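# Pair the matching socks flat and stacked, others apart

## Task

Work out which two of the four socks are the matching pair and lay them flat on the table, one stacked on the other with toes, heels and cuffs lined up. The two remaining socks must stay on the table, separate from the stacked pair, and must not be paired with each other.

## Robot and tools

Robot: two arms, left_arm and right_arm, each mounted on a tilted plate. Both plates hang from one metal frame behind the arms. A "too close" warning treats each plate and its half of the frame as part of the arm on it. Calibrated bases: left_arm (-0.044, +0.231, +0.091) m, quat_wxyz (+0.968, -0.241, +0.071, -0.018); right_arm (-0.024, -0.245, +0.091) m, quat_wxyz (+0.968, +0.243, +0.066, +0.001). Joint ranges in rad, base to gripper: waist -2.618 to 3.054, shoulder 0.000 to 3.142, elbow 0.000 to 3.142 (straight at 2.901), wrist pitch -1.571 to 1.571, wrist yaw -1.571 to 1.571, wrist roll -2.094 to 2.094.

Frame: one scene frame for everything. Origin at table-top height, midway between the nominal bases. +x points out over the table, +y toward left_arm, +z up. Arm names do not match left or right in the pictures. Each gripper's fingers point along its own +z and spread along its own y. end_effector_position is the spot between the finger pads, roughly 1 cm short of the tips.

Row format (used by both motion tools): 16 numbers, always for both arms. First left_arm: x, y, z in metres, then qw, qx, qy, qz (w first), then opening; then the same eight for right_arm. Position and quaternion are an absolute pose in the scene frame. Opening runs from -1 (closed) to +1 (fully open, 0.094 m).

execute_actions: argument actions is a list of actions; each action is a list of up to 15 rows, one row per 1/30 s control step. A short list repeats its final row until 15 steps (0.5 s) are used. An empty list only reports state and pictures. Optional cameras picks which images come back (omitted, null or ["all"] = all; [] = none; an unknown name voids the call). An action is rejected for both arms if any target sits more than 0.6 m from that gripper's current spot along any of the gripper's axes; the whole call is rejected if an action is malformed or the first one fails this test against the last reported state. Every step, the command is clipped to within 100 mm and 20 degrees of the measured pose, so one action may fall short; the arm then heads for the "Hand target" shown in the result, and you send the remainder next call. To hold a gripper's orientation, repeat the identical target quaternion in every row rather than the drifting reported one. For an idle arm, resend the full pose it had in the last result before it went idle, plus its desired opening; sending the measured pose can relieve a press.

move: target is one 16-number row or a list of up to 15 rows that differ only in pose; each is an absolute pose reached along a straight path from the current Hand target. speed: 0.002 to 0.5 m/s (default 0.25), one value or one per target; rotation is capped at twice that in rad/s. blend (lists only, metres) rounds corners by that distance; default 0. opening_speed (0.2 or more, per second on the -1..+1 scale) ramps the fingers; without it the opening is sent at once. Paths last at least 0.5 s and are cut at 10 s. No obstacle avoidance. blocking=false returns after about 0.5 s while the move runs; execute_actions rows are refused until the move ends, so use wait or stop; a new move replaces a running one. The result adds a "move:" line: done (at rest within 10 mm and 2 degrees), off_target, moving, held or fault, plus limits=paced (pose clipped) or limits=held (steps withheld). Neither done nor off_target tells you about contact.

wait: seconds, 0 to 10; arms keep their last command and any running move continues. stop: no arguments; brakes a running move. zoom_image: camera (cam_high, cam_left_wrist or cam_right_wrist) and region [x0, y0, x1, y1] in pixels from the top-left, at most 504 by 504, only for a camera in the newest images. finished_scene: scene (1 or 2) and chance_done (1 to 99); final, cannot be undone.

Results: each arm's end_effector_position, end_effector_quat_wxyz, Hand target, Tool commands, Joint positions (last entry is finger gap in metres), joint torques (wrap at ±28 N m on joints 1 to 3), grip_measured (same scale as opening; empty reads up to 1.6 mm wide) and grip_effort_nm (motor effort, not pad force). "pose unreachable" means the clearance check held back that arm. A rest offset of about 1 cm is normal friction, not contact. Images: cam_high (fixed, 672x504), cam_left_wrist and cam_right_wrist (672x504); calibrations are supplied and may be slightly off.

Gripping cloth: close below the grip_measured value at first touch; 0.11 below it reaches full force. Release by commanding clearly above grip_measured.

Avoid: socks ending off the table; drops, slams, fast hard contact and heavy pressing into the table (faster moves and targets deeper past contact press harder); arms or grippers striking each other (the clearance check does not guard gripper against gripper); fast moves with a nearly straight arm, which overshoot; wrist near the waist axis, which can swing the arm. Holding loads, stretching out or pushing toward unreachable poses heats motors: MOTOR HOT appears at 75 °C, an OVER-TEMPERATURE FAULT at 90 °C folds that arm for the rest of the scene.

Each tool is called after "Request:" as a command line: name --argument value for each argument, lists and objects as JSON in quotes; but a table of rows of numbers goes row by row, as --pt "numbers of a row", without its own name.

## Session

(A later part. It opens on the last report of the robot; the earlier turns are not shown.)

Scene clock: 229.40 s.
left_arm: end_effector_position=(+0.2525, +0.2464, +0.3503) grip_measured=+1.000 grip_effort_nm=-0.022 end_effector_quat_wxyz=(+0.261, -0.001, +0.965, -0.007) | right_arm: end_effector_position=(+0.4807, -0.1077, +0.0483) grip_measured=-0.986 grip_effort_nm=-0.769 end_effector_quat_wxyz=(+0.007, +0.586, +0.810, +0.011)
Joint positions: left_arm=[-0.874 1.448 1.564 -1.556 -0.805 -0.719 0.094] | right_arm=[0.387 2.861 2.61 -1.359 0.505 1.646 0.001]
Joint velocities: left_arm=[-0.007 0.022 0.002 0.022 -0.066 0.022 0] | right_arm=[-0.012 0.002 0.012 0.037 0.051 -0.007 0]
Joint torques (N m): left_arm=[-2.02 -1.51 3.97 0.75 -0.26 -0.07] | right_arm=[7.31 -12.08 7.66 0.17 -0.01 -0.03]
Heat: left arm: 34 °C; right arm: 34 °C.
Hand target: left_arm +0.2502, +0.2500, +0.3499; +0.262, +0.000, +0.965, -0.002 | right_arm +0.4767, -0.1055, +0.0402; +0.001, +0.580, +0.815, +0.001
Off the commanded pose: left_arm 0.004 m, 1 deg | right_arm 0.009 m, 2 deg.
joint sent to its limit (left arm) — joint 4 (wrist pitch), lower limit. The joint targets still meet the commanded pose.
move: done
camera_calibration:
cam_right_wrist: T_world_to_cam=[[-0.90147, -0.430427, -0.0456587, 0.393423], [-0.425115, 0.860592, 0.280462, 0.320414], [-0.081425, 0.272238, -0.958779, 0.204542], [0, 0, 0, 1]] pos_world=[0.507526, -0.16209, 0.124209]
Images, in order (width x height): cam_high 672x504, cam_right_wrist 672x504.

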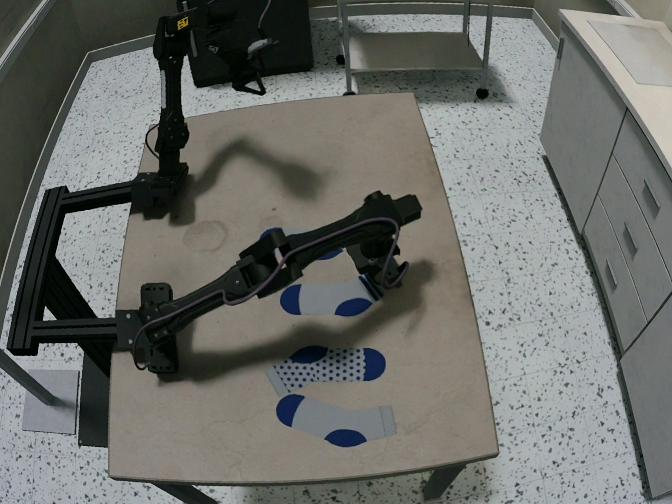

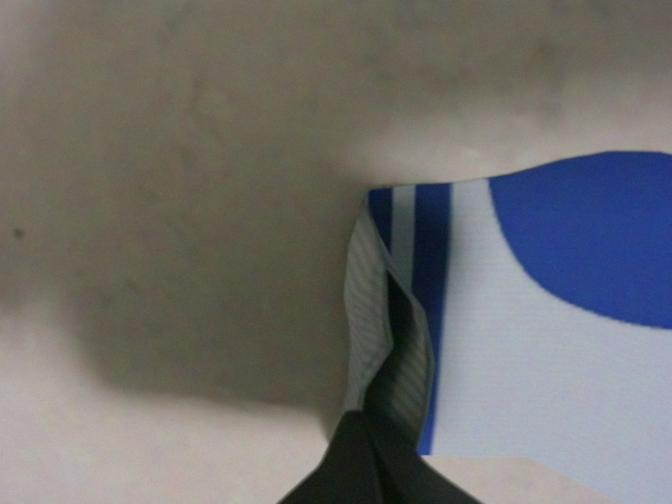

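Request:
move --target '[0.25, 0.25, 0.35, 0.26, 0, 0.965, 0, 1, 0.478, -0.105, 0.016, 0.0, 0.58, 0.8146, 0.0, -1]' --speed 0.12 --cameras '["cam_right_wrist"]'

Request:
move --target '[0.25, 0.25, 0.35, 0.26, 0, 0.965, 0, 1, 0.478, -0.105, 0.016, 0.0, 0.58, 0.8146, 0.0, -0.1]' --opening_speed 0.8 --cameras '["cam_right_wrist"]'

Request:
move --target '[0.25, 0.25, 0.35, 0.26, 0, 0.965, 0, 1, 0.46, -0.13, 0.16, 0.0, 0.58, 0.8146, 0.0, -0.1]' --speed 0.12 --cameras '["cam_right_wrist"]'

Scene clock: 236.93 s.
left_arm: end_effector_position=(+0.2525, +0.2464, +0.3503) grip_measured=+1.000 grip_effort_nm=-0.012 end_effector_quat_wxyz=(+0.261, -0.001, +0.965, -0.007) | right_arm: end_effector_position=(+0.4859, -0.1121, +0.0331) grip_measured=-0.986 grip_effort_nm=-0.774 end_effector_quat_wxyz=(+0.007, +0.590, +0.807, +0.012)
Joint positions: left_arm=[-0.874 1.448 1.564 -1.556 -0.805 -0.719 0.094] | right_arm=[0.363 2.873 2.594 -1.313 0.505 1.626 0.001]
Joint velocities: left_arm=[-0.002 0.007 0.002 -0.051 -0.007 0.051 0] | right_arm=[-0.007 0.007 -0.007 0.007 0.022 -0.037 0]
Joint torques (N m): left_arm=[-1.99 -1.35 4.26 0.79 -0.27 -0.09] | right_arm=[7.53 -12.26 4.42 0.56 0.02 -0.08]
Heat: left arm: 34 °C; right arm: 36 °C.
Hand target: left_arm +0.2502, +0.2500, +0.3499; +0.262, +0.000, +0.965, -0.002 | right_arm +0.4779, -0.1053, +0.0163; +0.000, +0.580, +0.815, +0.000
Off the commanded pose: left_arm 0.004 m, 1 deg | right_arm 0.020 m, 2 deg.
joint sent to its limit (left arm) — joint 4 (wrist pitch), lower limit. The joint targets still meet the commanded pose.
move: off_target (right_arm)
camera_calibration:
cam_right_wrist: T_world_to_cam=[[-0.905459, -0.421643, -0.0485972, 0.398496], [-0.417469, 0.864085, 0.281207, 0.327341], [-0.0765769, 0.274909, -0.958416, 0.189523], [0, 0, 0, 1]] pos_world=[0.51199, -0.166929, 0.108957]
Images, in order (width x height): cam_right_wrist 672x504.

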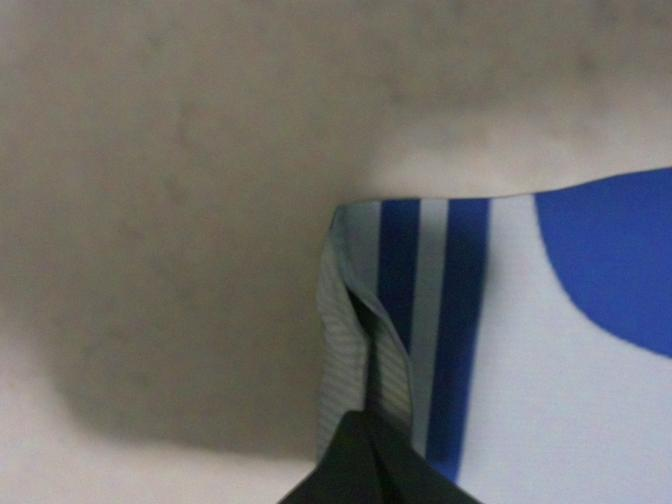

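Scene clock: 238.30 s.
left_arm: end_effector_position=(+0.2525, +0.2464, +0.3503) grip_measured=+1.000 grip_effort_nm=-0.017 end_effector_quat_wxyz=(+0.261, -0.001, +0.965, -0.007) | right_arm: end_effector_position=(+0.4864, -0.1119, +0.0331) grip_measured=-0.102 grip_effort_nm=0.090 end_effector_quat_wxyz=(+0.008, +0.590, +0.807, +0.013)
Joint positions: left_arm=[-0.874 1.448 1.564 -1.556 -0.805 -0.719 0.094] | right_arm=[0.363 2.873 2.594 -1.311 0.505 1.625 0.042]
Joint velocities: left_arm=[0.012 0.002 0.002 -0.007 -0.051 0.022 0] | right_arm=[0.007 -0.007 -0.017 -0.007 0.022 -0.037 0]
Joint torques (N m): left_arm=[-2.09 -1.54 4.08 0.76 -0.24 -0.05] | right_arm=[7.51 -12.37 4.25 0.57 0.01 -0.08]
Heat: left arm: 34 °C; right arm: 36 °C.
Hand target: left_arm +0.2502, +0.2500, +0.3499; +0.262, +0.000, +0.965, -0.002 | right_arm +0.4777, -0.1053, +0.0163; +0.000, +0.580, +0.815, +0.000
Off the commanded pose: left_arm 0.004 m, 1 deg | right_arm 0.020 m, 2 deg.
joint sent to its limit (left arm) — joint 4 (wrist pitch), lower limit. The joint targets still meet the commanded pose.
move: off_target (right_arm)
camera_calibration:
cam_right_wrist: T_world_to_cam=[[-0.905574, -0.42112, -0.050926, 0.399291], [-0.417622, 0.864069, 0.281028, 0.327465], [-0.0743427, 0.275759, -0.958348, 0.188529], [0, 0, 0, 1]] pos_world=[0.51236, -0.166792, 0.108984]
Images, in order (width x height): cam_right_wrist 672x504.

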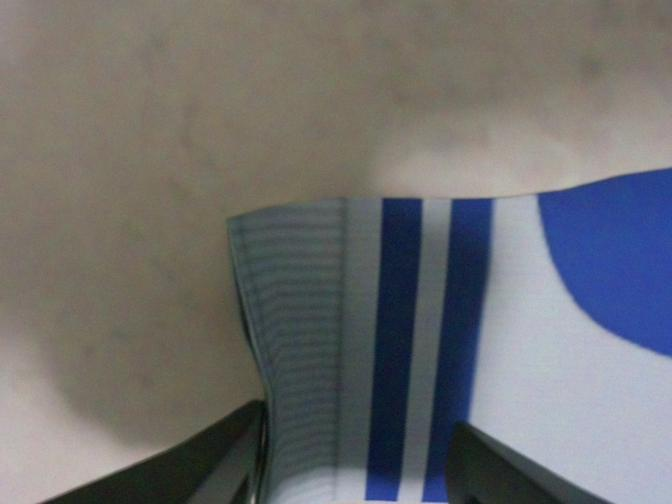

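Scene clock: 240.13 s.
left_arm: end_effector_position=(+0.2525, +0.2464, +0.3503) grip_measured=+1.000 grip_effort_nm=-0.007 end_effector_quat_wxyz=(+0.261, -0.001, +0.965, -0.007) | right_arm: end_effector_position=(+0.4673, -0.1327, +0.1505) grip_measured=-0.102 grip_effort_nm=0.090 end_effector_quat_wxyz=(+0.018, +0.587, +0.809, +0.031)
Joint positions: left_arm=[-0.874 1.448 1.564 -1.556 -0.805 -0.719 0.094] | right_arm=[0.454 2.664 2.617 -1.546 0.501 1.7 0.042]
Joint velocities: left_arm=[-0.007 0.007 -0.007 -0.037 -0.022 -0.051 0] | right_arm=[0.007 -0.022 -0.007 -0.022 0.037 -0.037 0.001]
Joint torques (N m): left_arm=[-2.03 -1.58 4.14 0.7 -0.28 -0.05] | right_arm=[8.65 -15.45 4.07 0.27 0 0.1]
Heat: left arm: 34 °C; right arm: 36 °C.
Hand target: left_arm +0.2502, +0.2500, +0.3499; +0.262, +0.000, +0.965, -0.002 | right_arm +0.4592, -0.1301, +0.1595; +0.016, +0.580, +0.814, +0.028
Off the commanded pose: left_arm 0.004 m, 1 deg | right_arm 0.012 m, 4 deg.
joint sent to its limit (left arm) — joint 4 (wrist pitch), lower limit. The joint targets still meet the commanded pose.
joint sent to its limit (right arm) — joint 4 (wrist pitch), lower limit. The joint targets are off in orientation, not in position.
move: off_target (right_arm)
camera_calibration:
cam_right_wrist: T_world_to_cam=[[-0.90036, -0.425144, -0.0927604, 0.382535], [-0.433342, 0.856634, 0.279987, 0.311034], [-0.039573, 0.292286, -0.955512, 0.290803], [0, 0, 0, 1]] pos_world=[0.490712, -0.188807, 0.226264]
Images, in order (width x height): cam_right_wrist 672x504.

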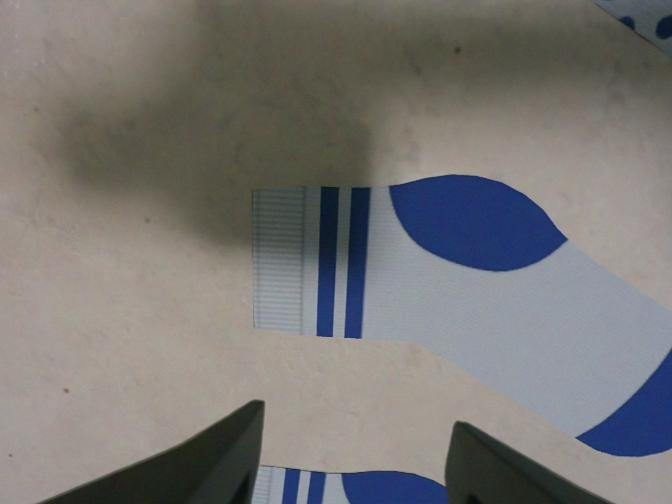

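Request:
move --pt "0.25 0.25 0.35 0.26 0 0.965 0 1 0.35 -0.35 0.2 0.0 0.4 0.917 0.0 -0.1" --pt "0.30 -0.02 0.33 0.15 0 0.99 0 -0.1 0.16 -0.45 0.2 0.0 0.1 0.995 0.0 -0.1" --blend 0.03

every target must give the same left_gripper/opening; nothing of the call was run
Scene clock: 243.37 s.
left_arm: end_effector_position=(+0.2525, +0.2464, +0.3503) grip_measured=+1.000 grip_effort_nm=-0.017 end_effector_quat_wxyz=(+0.261, -0.001, +0.965, -0.007) | right_arm: end_effector_position=(+0.4672, -0.1328, +0.1505) grip_measured=-0.102 grip_effort_nm=0.090 end_effector_quat_wxyz=(+0.018, +0.587, +0.809, +0.031)
Joint positions: left_arm=[-0.874 1.448 1.564 -1.556 -0.805 -0.719 0.094] | right_arm=[0.454 2.664 2.617 -1.547 0.501 1.7 0.042]
Joint velocities: left_arm=[0.007 -0.032 -0.012 -0.051 0.051 0.022 0] | right_arm=[-0.007 0.022 0.007 0.022 -0.051 0.037 0.001]
Joint torques (N m): left_arm=[-2.19 -1.48 4.34 0.74 -0.25 -0.07] | right_arm=[8.66 -15.46 4.07 0.27 0 0.1]
Heat: left arm: 34 °C; right arm: 38 °C.
Hand target: left_arm +0.2502, +0.2500, +0.3499; +0.262, +0.000, +0.965, -0.002 | right_arm +0.4592, -0.1301, +0.1595; +0.016, +0.580, +0.814, +0.028
Tool commands: left_gripper/opening=+1.0 right_gripper/opening=-0.1
Off the commanded pose: left_arm 0.004 m, 1 deg | right_arm 0.012 m, 4 deg.

Request:
move --pt "0.25 0.25 0.35 0.26 0 0.965 0 -0.2 0.35 -0.35 0.2 0.0 0.4 0.917 0.0 -0.1" --pt "0.30 -0.02 0.33 0.15 0 0.99 0 -0.2 0.16 -0.45 0.2 0.0 0.1 0.995 0.0 -0.1" --blend 0.03

Scene clock: 248.60 s.
left_arm: end_effector_position=(+0.3011, -0.0121, +0.3184) grip_measured=-0.198 grip_effort_nm=-0.125 end_effector_quat_wxyz=(+0.189, +0.003, +0.981, -0.044) | right_arm: end_effector_position=(+0.1600, -0.4566, +0.2024) grip_measured=-0.102 grip_effort_nm=0.085 end_effector_quat_wxyz=(-0.007, +0.101, +0.995, -0.011)
Joint positions: left_arm=[-1.012 2.376 2.318 -1.567 -0.65 -0.959 0.038] | right_arm=[-0.294 1.069 1.201 -1.424 0.45 -0.148 0.042]
Joint velocities: left_arm=[-0.017 0.007 0.017 0.081 -0.051 -0.081 0] | right_arm=[-0.002 -0.017 -0.002 0.066 0.022 -0.022 0]
Joint torques (N m): left_arm=[-5.29 -7.27 7.42 0.74 -0.19 -0.04] | right_arm=[0.58 -5.16 4.15 0.53 -0.07 -0.05]
Heat: left arm: 34 °C; right arm: 38 °C.
Hand target: left_arm +0.2968, -0.0185, +0.3271; +0.198, +0.008, +0.979, -0.053 | right_arm +0.1586, -0.4540, +0.1996; -0.005, +0.099, +0.995, -0.007
Off the commanded pose: left_arm 0.014 m, 7 deg | right_arm 0.007 m, 1 deg.
joint sent to its limit (left arm) — joint 4 (wrist pitch), lower limit. The joint targets are off in position and orientation.
move: off_target (left_arm)
camera_calibration:
cam_left_wrist: T_world_to_cam=[[0.0881578, -0.987476, 0.130843, -0.0786381], [-0.988298, -0.103123, -0.112391, 0.37545], [0.124476, -0.119403, -0.985012, 0.36136], [0, 0, 0, 1]] pos_world=[0.333009, 0.00421203, 0.40843]
cam_right_wrist: T_world_to_cam=[[-0.0752595, -0.997164, 0.00045438, -0.439131], [-0.95236, 0.072013, 0.296352, 0.162225], [-0.295544, 0.0218706, -0.955079, 0.340342], [0, 0, 0, 1]] pos_world=[0.222034, -0.457011, 0.277178]

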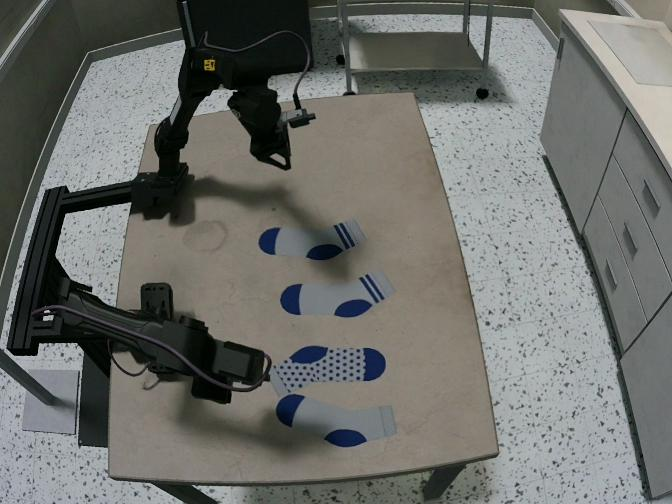

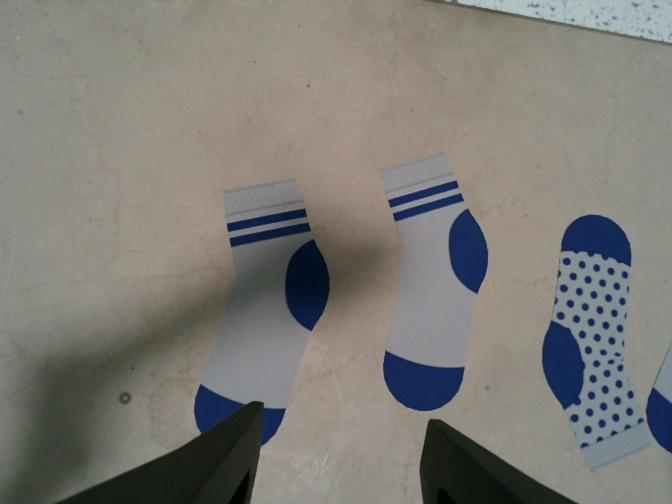

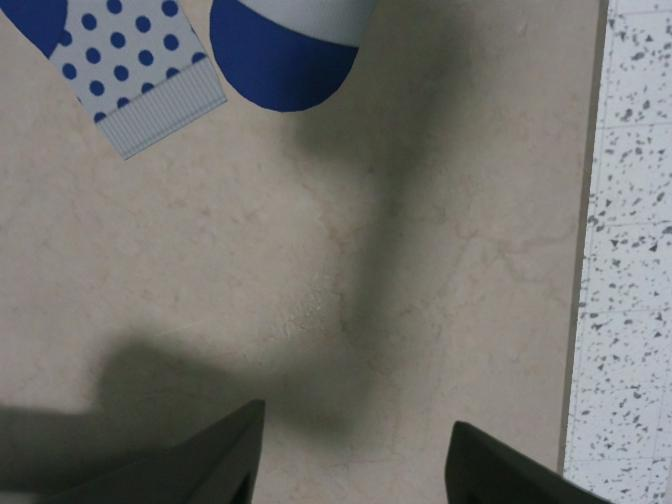

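Request:
move --pt "0.38 -0.04 0.25 0.0 0.3 0.954 0 -0.2 0.16 -0.45 0.2 0.0 0.1 0.995 0.0 -0.1" --pt "0.489 -0.116 0.06 0.0 0.602 0.7986 0 -0.2 0.16 -0.45 0.2 0.0 0.1 0.995 0.0 -0.1" --blend 0.03 --cameras '["cam_left_wrist"]'

Request:
move --pt "0.46 -0.04 0.1 0.0 0.602 0.7986 0 -0.2 0.16 -0.45 0.2 0.0 0.1 0.995 0.0 -0.1" --pt "0.444 0.035 0.06 0.0 0.602 0.7986 0 -0.2 0.16 -0.45 0.2 0.0 0.1 0.995 0.0 -0.1" --blend 0.03 --cameras '["cam_left_wrist"]'

Scene clock: 261.93 s.
left_arm: end_effector_position=(+0.4821, -0.1087, +0.0539) grip_measured=-0.198 grip_effort_nm=-0.125 end_effector_quat_wxyz=(+0.230, +0.586, +0.777, +0.005) | right_arm: end_effector_position=(+0.1601, -0.4531, +0.2011) grip_measured=-0.102 grip_effort_nm=0.085 end_effector_quat_wxyz=(-0.008, +0.099, +0.995, -0.003)
Joint positions: left_arm=[-0.602 3.136 2.829 -0.927 -0.45 0.844 0.038] | right_arm=[-0.294 1.069 1.195 -1.424 0.434 -0.149 0.042]
Joint velocities: left_arm=[-0.012 0.022 0.012 -0.051 -0.007 0.037 -0.002] | right_arm=[0.007 -0.017 0.017 -0.007 -0.022 -0.095 0]
Joint torques (N m): left_arm=[-6.32 -10.95 8.31 1.22 0.05 0.05] | right_arm=[1.26 -5.55 4.3 0.54 -0.08 0.01]
Heat: left arm: 36 °C; right arm: 34 °C.
Hand target: left_arm +0.4847, -0.1164, +0.0580; +0.244, +0.583, +0.774, +0.005 | right_arm +0.1601, -0.4500, +0.2000; +0.000, +0.100, +0.995, +0.000
Off the commanded pose: left_arm 0.012 m, 27 deg; orientation clipped | right_arm 0.003 m, 1 deg.
elbow stopped short (left arm): the move would have taken joint 3 (elbow) straighter than the controller allows.
move: off_target (left_arm); limits=paced
camera_calibration:
cam_left_wrist: T_world_to_cam=[[-0.877501, -0.420155, -0.23122, 0.391344], [-0.39622, 0.906785, -0.144049, 0.340722], [0.27019, -0.0347895, -0.962178, 0.00441873], [0, 0, 0, 1]] pos_world=[0.477211, -0.144383, 0.143819]
Images, in order (width x height): cam_left_wrist 672x504.

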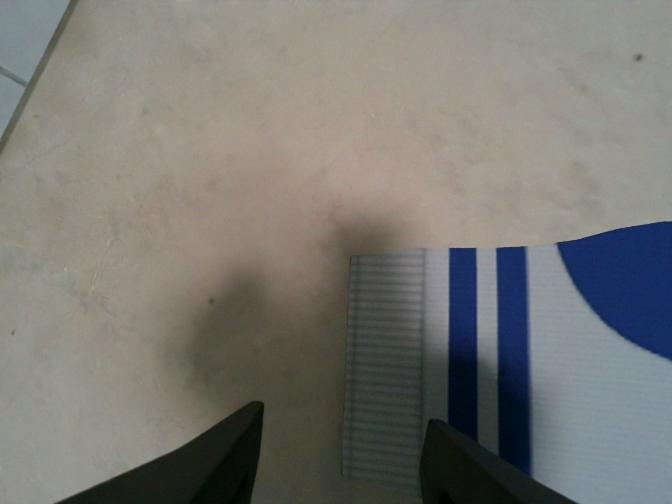

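Scene clock: 264.13 s.
left_arm: end_effector_position=(+0.4349, +0.0362, +0.0302) grip_measured=-0.198 grip_effort_nm=-0.125 end_effector_quat_wxyz=(-0.007, +0.605, +0.796, -0.003) | right_arm: end_effector_position=(+0.1601, -0.4531, +0.2011) grip_measured=-0.102 grip_effort_nm=0.081 end_effector_quat_wxyz=(-0.008, +0.099, +0.995, -0.003)
Joint positions: left_arm=[-0.449 3.044 2.829 -1.473 -0.496 0.782 0.038] | right_arm=[-0.294 1.069 1.195 -1.424 0.434 -0.149 0.042]
Joint velocities: left_arm=[0.012 0.027 -0.002 -0.037 -0.007 0.007 0] | right_arm=[0.002 -0.002 -0.012 0.051 -0.081 -0.051 0]
Joint torques (N m): left_arm=[-7.16 -14.89 7.41 0.02 0.02 -0.09] | right_arm=[1.25 -5.56 4.29 0.53 -0.08 0.02]
Heat: left arm: 37 °C; right arm: 34 °C.
Hand target: left_arm +0.4443, +0.0355, +0.0615; +0.022, +0.600, +0.800, +0.001 | right_arm +0.1600, -0.4500, +0.2000; +0.000, +0.100, +0.995, +0.000
Off the commanded pose: left_arm 0.031 m, 1 deg | right_arm 0.003 m, 1 deg.
elbow stopped short (left arm): the move would have taken joint 3 (elbow) straighter than the controller allows.
move: off_target (left_arm)
camera_calibration:
cam_left_wrist: T_world_to_cam=[[-0.924853, -0.380087, 0.0134611, 0.417089], [-0.36367, 0.894157, 0.261205, 0.161314], [-0.111317, 0.23668, -0.96519, 0.155654], [0, 0, 0, 1]] pos_world=[0.461738, -0.0225505, 0.102485]
Images, in order (width x height): cam_left_wrist 672x504.

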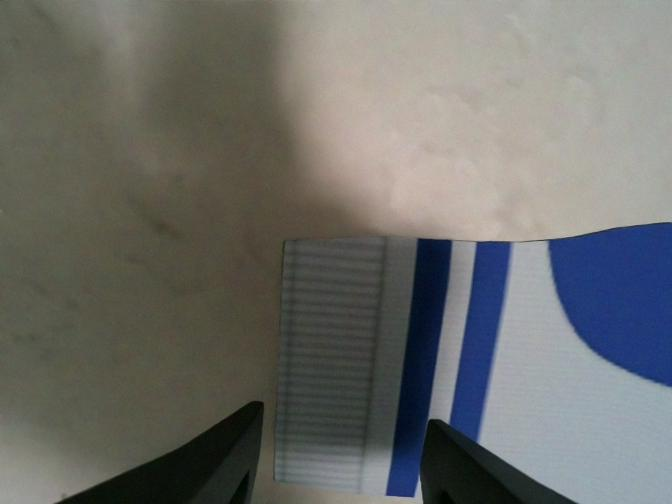

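Request:
move --pt "0.25 0.32 0.33 0.2 0 0.98 0 -0.2 0.3 -0.30 0.2 0.0 -0.6 0.8 0.0 -0.2" --pt "0.25 0.32 0.33 0.2 0 0.98 0 -0.2 0.47 -0.12 0.06 0.0 -0.7986 0.602 0.0 -0.2" --blend 0.03 --cameras '["cam_right_wrist","cam_high"]'

Request:
move --pt "0.25 0.32 0.33 0.2 0 0.98 0 -0.2 0.45 -0.04 0.1 0.0 -0.7986 0.602 0.0 -0.2" --pt "0.25 0.32 0.33 0.2 0 0.98 0 -0.2 0.44 0.035 0.05 0.0 -0.7986 0.602 0.0 -0.2" --blend 0.03 --cameras '["cam_right_wrist"]'

Scene clock: 281.93 s.
left_arm: end_effector_position=(+0.2575, +0.3169, +0.3244) grip_measured=-0.198 grip_effort_nm=-0.129 end_effector_quat_wxyz=(+0.193, +0.003, +0.981, -0.001) | right_arm: end_effector_position=(+0.4778, -0.1295, +0.0619) grip_measured=-0.198 grip_effort_nm=-0.120 end_effector_quat_wxyz=(-0.013, +0.786, -0.618, +0.006)
Joint positions: left_arm=[-0.569 1.36 1.585 -1.557 -0.682 -0.414 0.038] | right_arm=[0.367 2.735 2.447 -1.307 0.503 -1.441 0.038]
Joint velocities: left_arm=[-0.007 -0.027 -0.012 -0.022 -0.081 -0.007 0.001] | right_arm=[-0.007 0.007 -0.017 0.007 0.022 -0.066 0]
Joint torques (N m): left_arm=[-2.93 -2.06 6.26 0.72 -0.25 -0.07] | right_arm=[9.09 -11.79 7.56 0.21 -0.05 -0.07]
Heat: left arm: 41 °C; right arm: 33 °C.
Hand target: left_arm +0.2566, +0.3193, +0.3318; +0.204, +0.003, +0.979, -0.001 | right_arm +0.4720, -0.1163, +0.0603; -0.009, +0.798, -0.603, +0.002
Off the commanded pose: left_arm 0.010 m, 1 deg | right_arm 0.012 m, 3 deg.
joint sent to its limit (left arm) — joint 4 (wrist pitch), lower limit. The joint targets are off in position, not in orientation.
move: off_target (right_arm)
camera_calibration:
cam_right_wrist: T_world_to_cam=[[0.934114, 0.356895, 0.00750696, -0.396373], [0.340783, -0.89781, 0.278933, -0.259409], [0.10629, -0.257997, -0.960281, 0.0650356], [0, 0, 0, 1]] pos_world=[0.451747, -0.0746572, 0.137786]
Images, in order (width x height): cam_high 672x504, cam_right_wrist 672x504.

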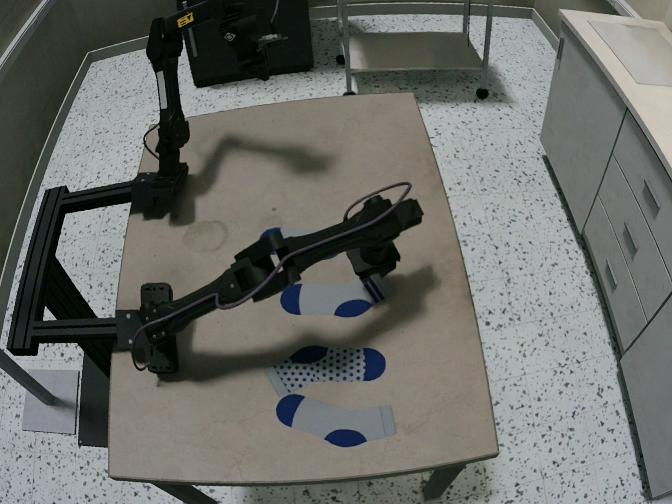

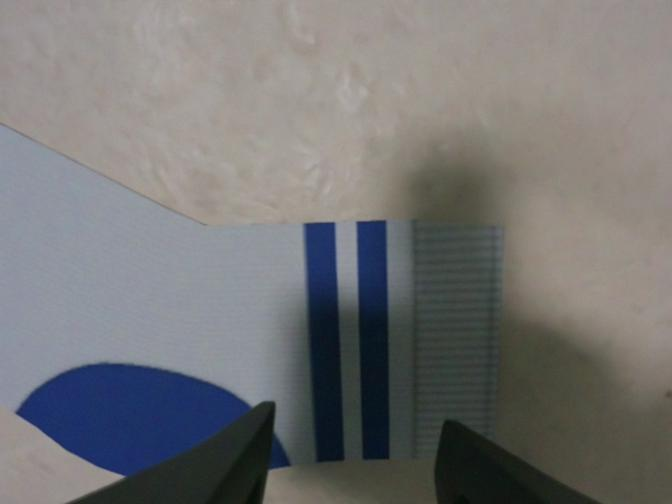

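Scene clock: 283.43 s.
left_arm: end_effector_position=(+0.2541, +0.3189, +0.3278) grip_measured=-0.198 grip_effort_nm=-0.125 end_effector_quat_wxyz=(+0.201, -0.004, +0.980, -0.006) | right_arm: end_effector_position=(+0.4387, +0.0215, +0.0428) grip_measured=-0.198 grip_effort_nm=-0.125 end_effector_quat_wxyz=(-0.045, +0.798, -0.601, +0.017)
Joint positions: left_arm=[-0.578 1.338 1.58 -1.558 -0.683 -0.427 0.038] | right_arm=[0.601 3.118 2.856 -1.382 0.483 -1.252 0.038]
Joint velocities: left_arm=[-0.002 -0.007 -0.007 -0.007 -0.037 -0.051 -0.002] | right_arm=[-0.012 0.007 -0.007 -0.037 -0.022 -0.037 -0.001]
Joint torques (N m): left_arm=[-2.77 -2.06 4.1 0.76 -0.22 -0.11] | right_arm=[9.11 -14.5 7.5 0.72 -0.11 0.1]
Heat: left arm: 41 °C; right arm: 34 °C.
Hand target: left_arm +0.2504, +0.3200, +0.3297; +0.205, +0.001, +0.979, -0.003 | right_arm +0.4383, +0.0352, +0.0504; -0.063, +0.797, -0.601, +0.018
Off the commanded pose: left_arm 0.005 m, 1 deg | right_arm 0.015 m, 6 deg.
elbow stopped short (right arm): the move would have taken joint 3 (elbow) straighter than the controller allows.
joint sent to its limit (left arm) — joint 4 (wrist pitch), lower limit. The joint targets still meet the commanded pose.
move: off_target (right_arm)
camera_calibration:
cam_right_wrist: T_world_to_cam=[[0.916151, 0.393939, 0.0740188, -0.4093], [0.362455, -0.893037, 0.266668, -0.114298], [0.171152, -0.217479, -0.960942, 0.060475], [0, 0, 0, 1]] pos_world=[0.406059, 0.0723188, 0.118888]
Images, in order (width x height): cam_right_wrist 672x504.

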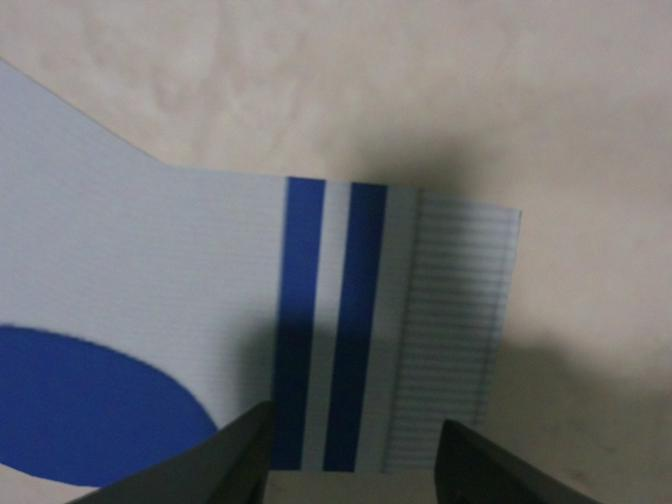

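Request:
move --pt "0.21 0.20 0.2 0.0 0.6 0.8 0 -0.2 0.30 -0.14 0.15 0.0 -0.73 0.68 0.0 -0.2" --pt "0.205 0.035 0.05 0.0 0.804 0.595 0 -0.2 0.24 -0.145 0.05 0.0 -0.65 0.76 0.0 -0.2" --blend 0.03

Scene clock: 302.43 s.
left_arm: end_effector_position=(+0.1941, +0.0551, +0.0461) grip_measured=-0.198 grip_effort_nm=-0.129 end_effector_quat_wxyz=(-0.020, +0.799, +0.601, +0.003) | right_arm: end_effector_position=(+0.2427, -0.1419, +0.0483) grip_measured=-0.198 grip_effort_nm=-0.129 end_effector_quat_wxyz=(-0.006, -0.657, +0.754, +0.000)
Joint positions: left_arm=[-0.763 2.234 1.121 -0.761 -0.45 0.974 0.038] | right_arm=[0.572 2.038 0.994 -0.706 0.483 -0.812 0.038]
Joint velocities: left_arm=[0.007 0.007 -0.007 0.007 0.037 0.007 -0.001] | right_arm=[0.002 0.002 -0.017 0.007 0.037 0.022 -0.002]
Joint torques (N m): left_arm=[-4.81 -6.01 6.65 0.32 0.06 0.02] | right_arm=[3.93 -9.09 3.38 0.54 0.02 0.1]
Heat: left arm: 37 °C; right arm: 39 °C.
Hand target: left_arm +0.1972, +0.0425, +0.0499; -0.003, +0.802, +0.597, +0.002 | right_arm +0.2429, -0.1438, +0.0489; +0.000, -0.651, +0.759, -0.001
Off the commanded pose: left_arm 0.023 m, 2 deg | right_arm 0.004 m, 1 deg.
move: off_target (left_arm)
camera_calibration:
cam_left_wrist: T_world_to_cam=[[-0.98681, 0.159728, 0.0263144, 0.183055], [0.160612, 0.945736, 0.282466, -0.0529747], [0.0202312, 0.282967, -0.958916, 0.111312], [0, 0, 0, 1]] pos_world=[0.186897, -0.0106364, 0.116885]
cam_right_wrist: T_world_to_cam=[[0.999485, -0.0106731, -0.0302503, -0.238383], [-0.00148816, -0.957437, 0.288639, -0.112505], [-0.0320434, -0.288446, -0.95696, 0.102826], [0, 0, 0, 1]] pos_world=[0.241388, -0.0806012, 0.123663]

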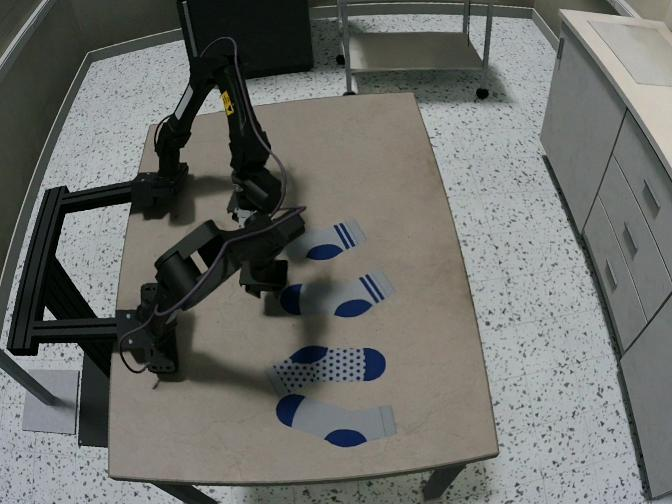

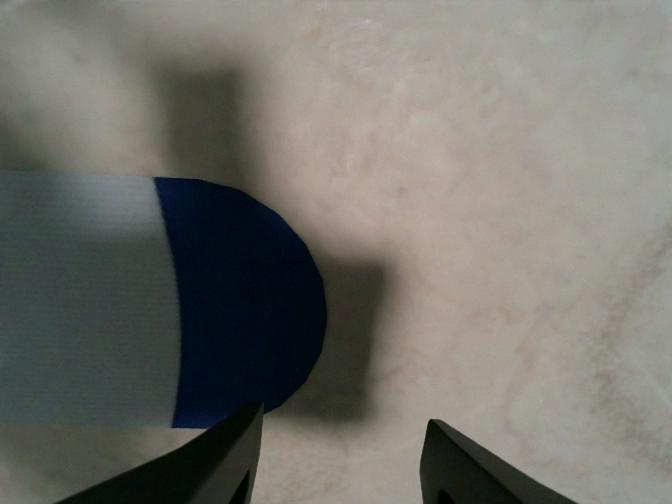

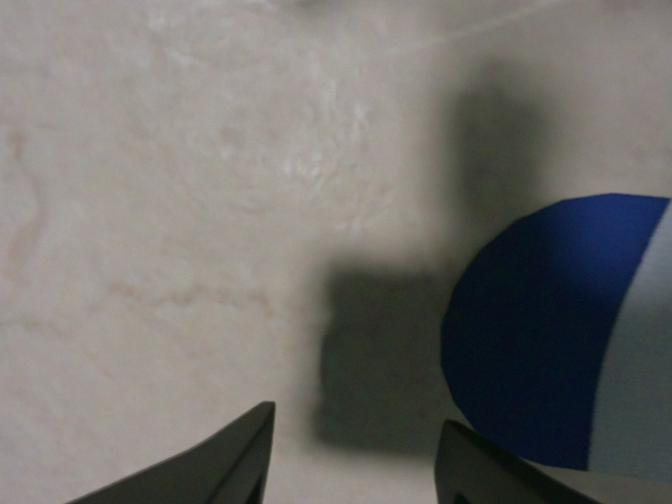

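Request:
move --pt "0.205 0.025 0.035 0.0 0.76 0.649 0 -0.2 0.274 -0.147 0.035 0.0 -0.695 0.719 0.0 -0.2" --cameras '["cam_left_wrist","cam_right_wrist"]'

Scene clock: 315.13 s.
left_arm: end_effector_position=(+0.2013, +0.0368, +0.0329) grip_measured=-0.198 grip_effort_nm=-0.125 end_effector_quat_wxyz=(-0.014, +0.762, +0.647, +0.003) | right_arm: end_effector_position=(+0.2674, -0.1518, +0.0373) grip_measured=-0.198 grip_effort_nm=-0.125 end_effector_quat_wxyz=(+0.006, +0.694, -0.720, -0.001)
Joint positions: left_arm=[-0.763 2.316 1.177 -0.722 -0.448 0.862 0.038] | right_arm=[0.493 2.076 1.051 -0.683 0.495 -1.001 0.038]
Joint velocities: left_arm=[-0.007 -0.007 0.007 0.007 -0.051 0.007 0] | right_arm=[-0.017 0.007 0.002 -0.051 -0.081 0.007 0]
Joint torques (N m): left_arm=[-4.27 -6.37 6.39 0.4 0.07 -0.13] | right_arm=[4.3 -6.64 5.94 0.51 0.02 -0.07]
Heat: left arm: 37 °C; right arm: 37 °C.
Hand target: left_arm +0.2046, +0.0252, +0.0349; +0.000, +0.761, +0.649, +0.000 | right_arm +0.2739, -0.1477, +0.0351; +0.001, +0.695, -0.719, +0.001
Off the commanded pose: left_arm 0.013 m, 2 deg | right_arm 0.008 m, 1 deg.
move: off_target (left_arm)
camera_calibration:
cam_left_wrist: T_world_to_cam=[[-0.998935, 0.0432832, 0.0160117, 0.200469], [0.0460207, 0.960197, 0.275508, -0.0102868], [-0.00344956, 0.275951, -0.961165, 0.108843], [0, 0, 0, 1]] pos_world=[0.201104, -0.028835, 0.104241]
cam_right_wrist: T_world_to_cam=[[0.995387, 0.0907962, -0.0309981, -0.246963], [0.0958799, -0.952995, 0.287416, -0.144048], [-0.00344468, -0.289063, -0.957304, 0.0824536], [0, 0, 0, 1]] pos_world=[0.259919, -0.0910195, 0.11268]
Images, in order (width x height): cam_left_wrist 672x504, cam_right_wrist 672x504.

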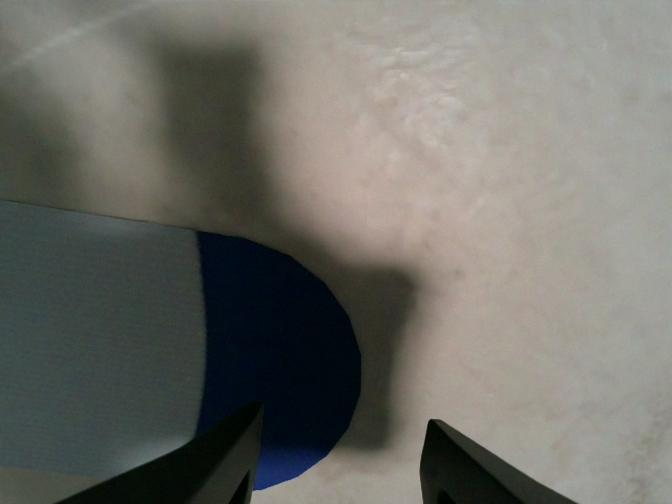

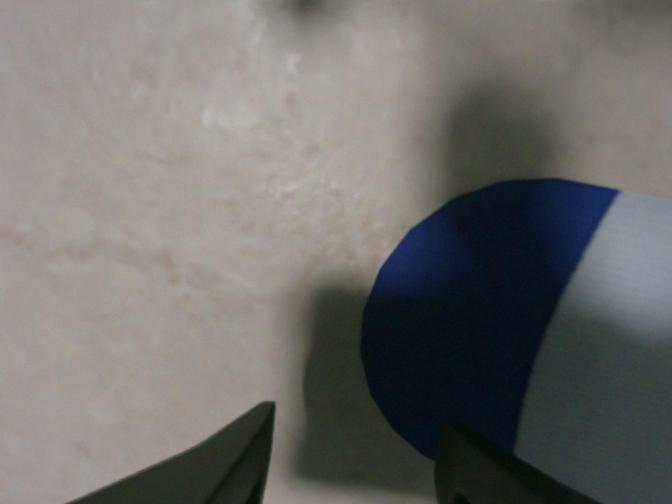

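Request:
move --pt "0.206 0.023 0.004 0.0 0.76 0.649 0 -0.2 0.281 -0.148 0.004 0.0 -0.695 0.719 0.0 -0.2" --cameras '["cam_left_wrist","cam_right_wrist"]' --speed 0.06

Request:
move --pt "0.206 0.023 0.004 0.0 0.76 0.649 0 -1 0.281 -0.148 0.004 0.0 -0.695 0.719 0.0 -1" --cameras '["cam_left_wrist","cam_right_wrist"]' --opening_speed 0.6

Scene clock: 320.80 s.
left_arm: end_effector_position=(+0.2062, +0.0252, +0.0091) grip_measured=-0.198 grip_effort_nm=-0.120 end_effector_quat_wxyz=(-0.001, +0.760, +0.650, +0.000) | right_arm: end_effector_position=(+0.2729, -0.1527, +0.0166) grip_measured=-0.198 grip_effort_nm=-0.100 end_effector_quat_wxyz=(+0.009, +0.701, -0.713, -0.002)
Joint positions: left_arm=[-0.741 2.385 1.177 -0.616 -0.449 0.89 0.038] | right_arm=[0.452 2.131 1.051 -0.613 0.5 -1.063 0.038]
Joint velocities: left_arm=[-0.002 0.002 0.002 -0.051 -0.007 0.007 0] | right_arm=[0.022 -0.017 -0.002 -0.007 -0.037 -0.007 0]
Joint torques (N m): left_arm=[-3.43 -6.53 3.86 0.54 0.03 0.03] | right_arm=[3.19 -5.44 4.81 1.05 0.02 -0.11]
Heat: left arm: 37 °C; right arm: 36 °C.
Hand target: left_arm +0.2055, +0.0233, +0.0041; +0.000, +0.761, +0.649, +0.000 | right_arm +0.2806, -0.1487, +0.0046; +0.001, +0.695, -0.719, +0.000
Off the commanded pose: left_arm 0.006 m, 0 deg | right_arm 0.016 m, 1 deg.
move: off_target (right_arm)
camera_calibration:
cam_left_wrist: T_world_to_cam=[[-0.999367, 0.0354392, 0.00310826, 0.206625], [0.0350623, 0.966411, 0.254599, 0.0094301], [0.00601894, 0.254547, -0.967042, 0.0877521], [0, 0, 0, 1]] pos_world=[0.205635, -0.038773, 0.0818168]
cam_right_wrist: T_world_to_cam=[[0.993304, 0.10955, -0.0366771, -0.2495], [0.115483, -0.950312, 0.289086, -0.144481], [-0.00318528, -0.291386, -0.9566, 0.0619553], [0, 0, 0, 1]] pos_world=[0.264712, -0.0919167, 0.0918831]
Images, in order (width x height): cam_left_wrist 672x504, cam_right_wrist 672x504.

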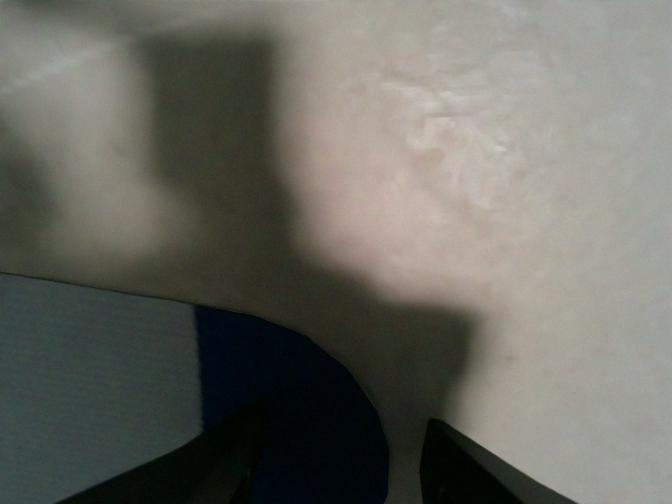

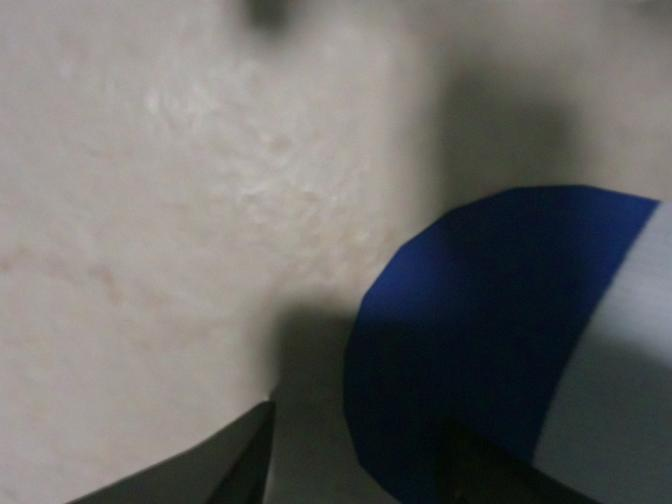

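Scene clock: 322.33 s.
left_arm: end_effector_position=(+0.2076, +0.0239, +0.0091) grip_measured=-0.993 grip_effort_nm=-0.413 end_effector_quat_wxyz=(+0.003, +0.759, +0.651, +0.001) | right_arm: end_effector_position=(+0.2876, -0.1521, +0.0164) grip_measured=-0.986 grip_effort_nm=-0.779 end_effector_quat_wxyz=(-0.011, +0.690, -0.724, +0.015)
Joint positions: left_arm=[-0.741 2.385 1.177 -0.607 -0.45 0.891 0] | right_arm=[0.445 2.131 1.056 -0.56 0.521 -1.066 0.001]
Joint velocities: left_arm=[-0.007 -0.002 -0.012 -0.007 0.022 -0.037 0] | right_arm=[-0.002 -0.002 0.012 -0.022 -0.022 -0.037 -0.001]
Joint torques (N m): left_arm=[-3.4 -6.35 4.16 0.38 -0.03 0.05] | right_arm=[3.81 -5.59 4.46 0.53 -0.22 -0.07]
Heat: left arm: 37 °C; right arm: 35 °C.
Hand target: left_arm +0.2059, +0.0231, +0.0041; +0.000, +0.761, +0.649, +0.000 | right_arm +0.2807, -0.1484, +0.0045; +0.000, +0.695, -0.719, +0.000
Off the commanded pose: left_arm 0.005 m, 0 deg | right_arm 0.015 m, 2 deg.
move: off_target (right_arm)
camera_calibration:
cam_left_wrist: T_world_to_cam=[[-0.999466, 0.0325699, -0.00270693, 0.208216], [0.030861, 0.96779, 0.249862, 0.0115619], [0.0107577, 0.249645, -0.968278, 0.087232], [0, 0, 0, 1]] pos_world=[0.20681, -0.0397481, 0.0821395]
cam_right_wrist: T_world_to_cam=[[0.996797, 0.0785612, 0.0149458, -0.270708], [0.0708465, -0.954205, 0.290642, -0.133342], [0.0370946, -0.288652, -0.956715, 0.0508221], [0, 0, 0, 1]] pos_world=[0.277403, -0.0912984, 0.0914229]
Images, in order (width x height): cam_left_wrist 672x504, cam_right_wrist 672x504.

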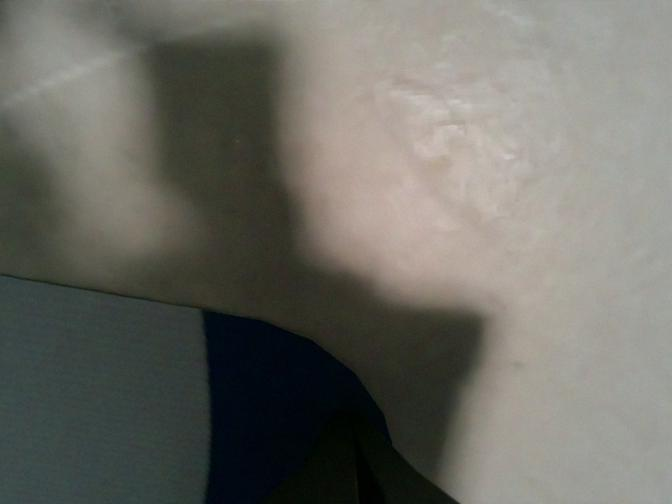

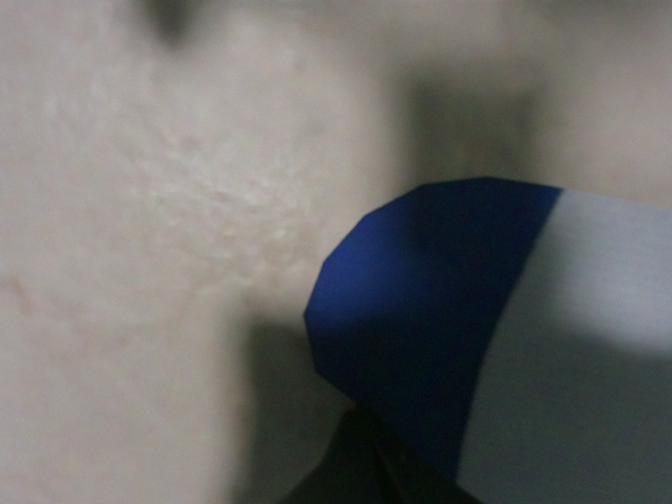

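Request:
move --pt "0.206 0.023 0.04 0.0 0.76 0.649 0 -0.2 0.281 -0.148 0.025 0.0 -0.695 0.719 0.0 -1" --pt "0.209 0.023 -0.008 0.0 0.76 0.649 0 -0.2 0.205 -0.150 0.02 0.0 -0.695 0.719 0.0 -1" --speed 0.07

Scene clock: 329.80 s.
left_arm: end_effector_position=(+0.1931, +0.0238, +0.0086) grip_measured=-0.202 grip_effort_nm=0.095 end_effector_quat_wxyz=(-0.015, +0.784, +0.621, -0.022) | right_arm: end_effector_position=(+0.2400, -0.1606, +0.0146) grip_measured=-0.986 grip_effort_nm=-0.774 end_effector_quat_wxyz=(+0.009, -0.662, +0.748, -0.043)
Joint positions: left_arm=[-0.748 2.391 1.178 -0.647 -0.404 0.944 0.037] | right_arm=[0.518 2.043 0.837 -0.464 0.572 -0.913 0.001]
Joint velocities: left_arm=[-0.007 -0.002 -0.012 -0.037 0.066 0.022 0] | right_arm=[-0.012 0.017 -0.007 -0.081 -0.022 -0.022 0]
Joint torques (N m): left_arm=[-1.65 -4.86 3.75 1.16 -0.45 -0.33] | right_arm=[4.04 -7.31 4.07 0.34 -0.14 -0.1]
Heat: left arm: 37 °C; right arm: 35 °C.
Hand target: left_arm +0.2076, +0.0241, -0.0062; -0.002, +0.760, +0.649, -0.001 | right_arm +0.2371, -0.1586, +0.0146; +0.007, -0.668, +0.744, -0.034
Off the commanded pose: left_arm 0.023 m, 5 deg | right_arm 0.037 m, 7 deg.
move: held (right_arm; a check stopped the path), off_target (left_arm; braked when a check withheld steps of right_arm); path passed 1 of 2 targets; limits=held
pose unreachable (right arm): on one or more control steps of this call, first in action 0 (counted from 0), this arm could not follow its commanded pose, so it was not sent that pose on those steps. It may still have moved: this result reports where it is.
cause: moving toward the commanded pose would bring a part of the arm too close to another arm (this arm's wrist (the part past joint 4) and the left arm's wrist (the part past joint 4), at the place that arm is still heading or pushing toward).
camera_calibration:
cam_left_wrist: T_world_to_cam=[[-0.992288, 0.111084, 0.0549908, 0.190024], [0.121213, 0.962367, 0.243223, -0.00504926], [-0.0259033, 0.248013, -0.96841, 0.0940995], [0, 0, 0, 1]] pos_world=[0.191609, -0.0395873, 0.0819054]
cam_right_wrist: T_world_to_cam=[[0.998739, 0.00468255, 0.0499845, -0.235447], [-0.0121537, -0.943473, 0.331227, -0.116502], [0.04871, -0.331417, -0.942226, 0.0386166], [0, 0, 0, 1]] pos_world=[0.231853, -0.0960161, 0.086743]

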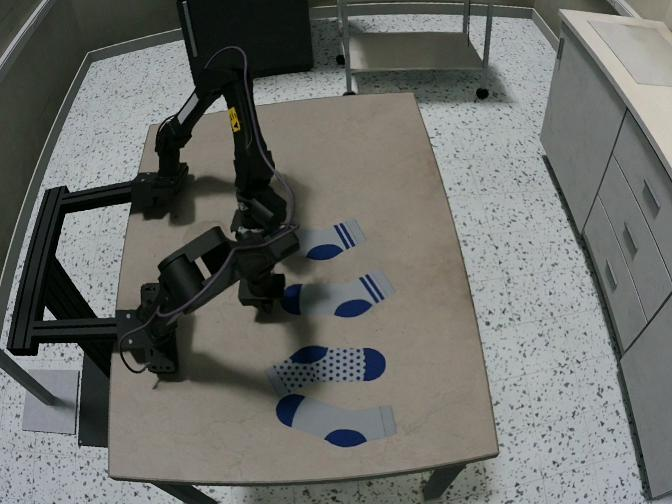

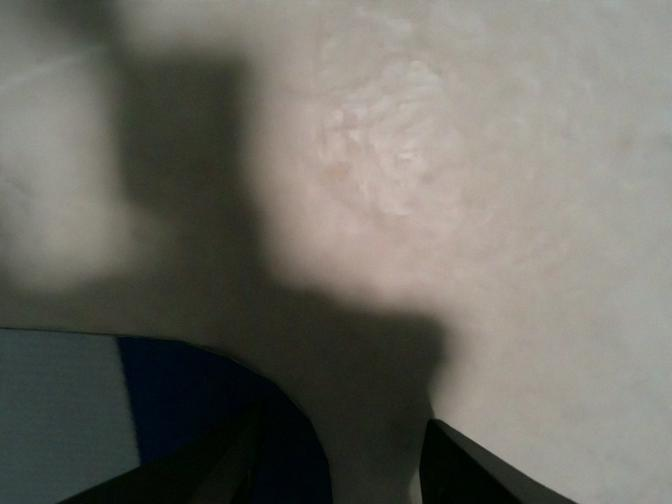

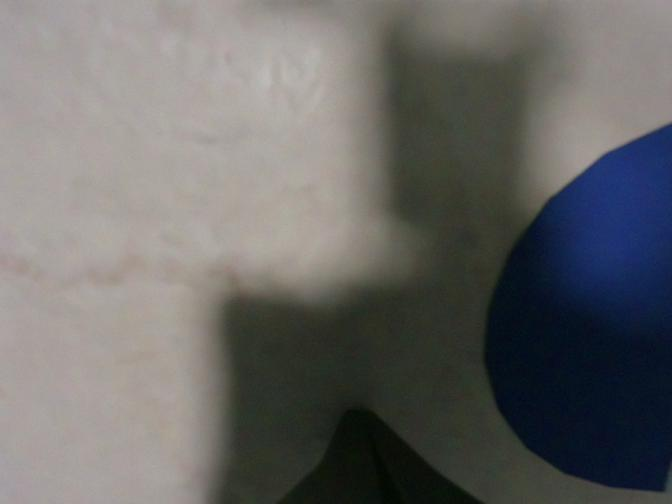

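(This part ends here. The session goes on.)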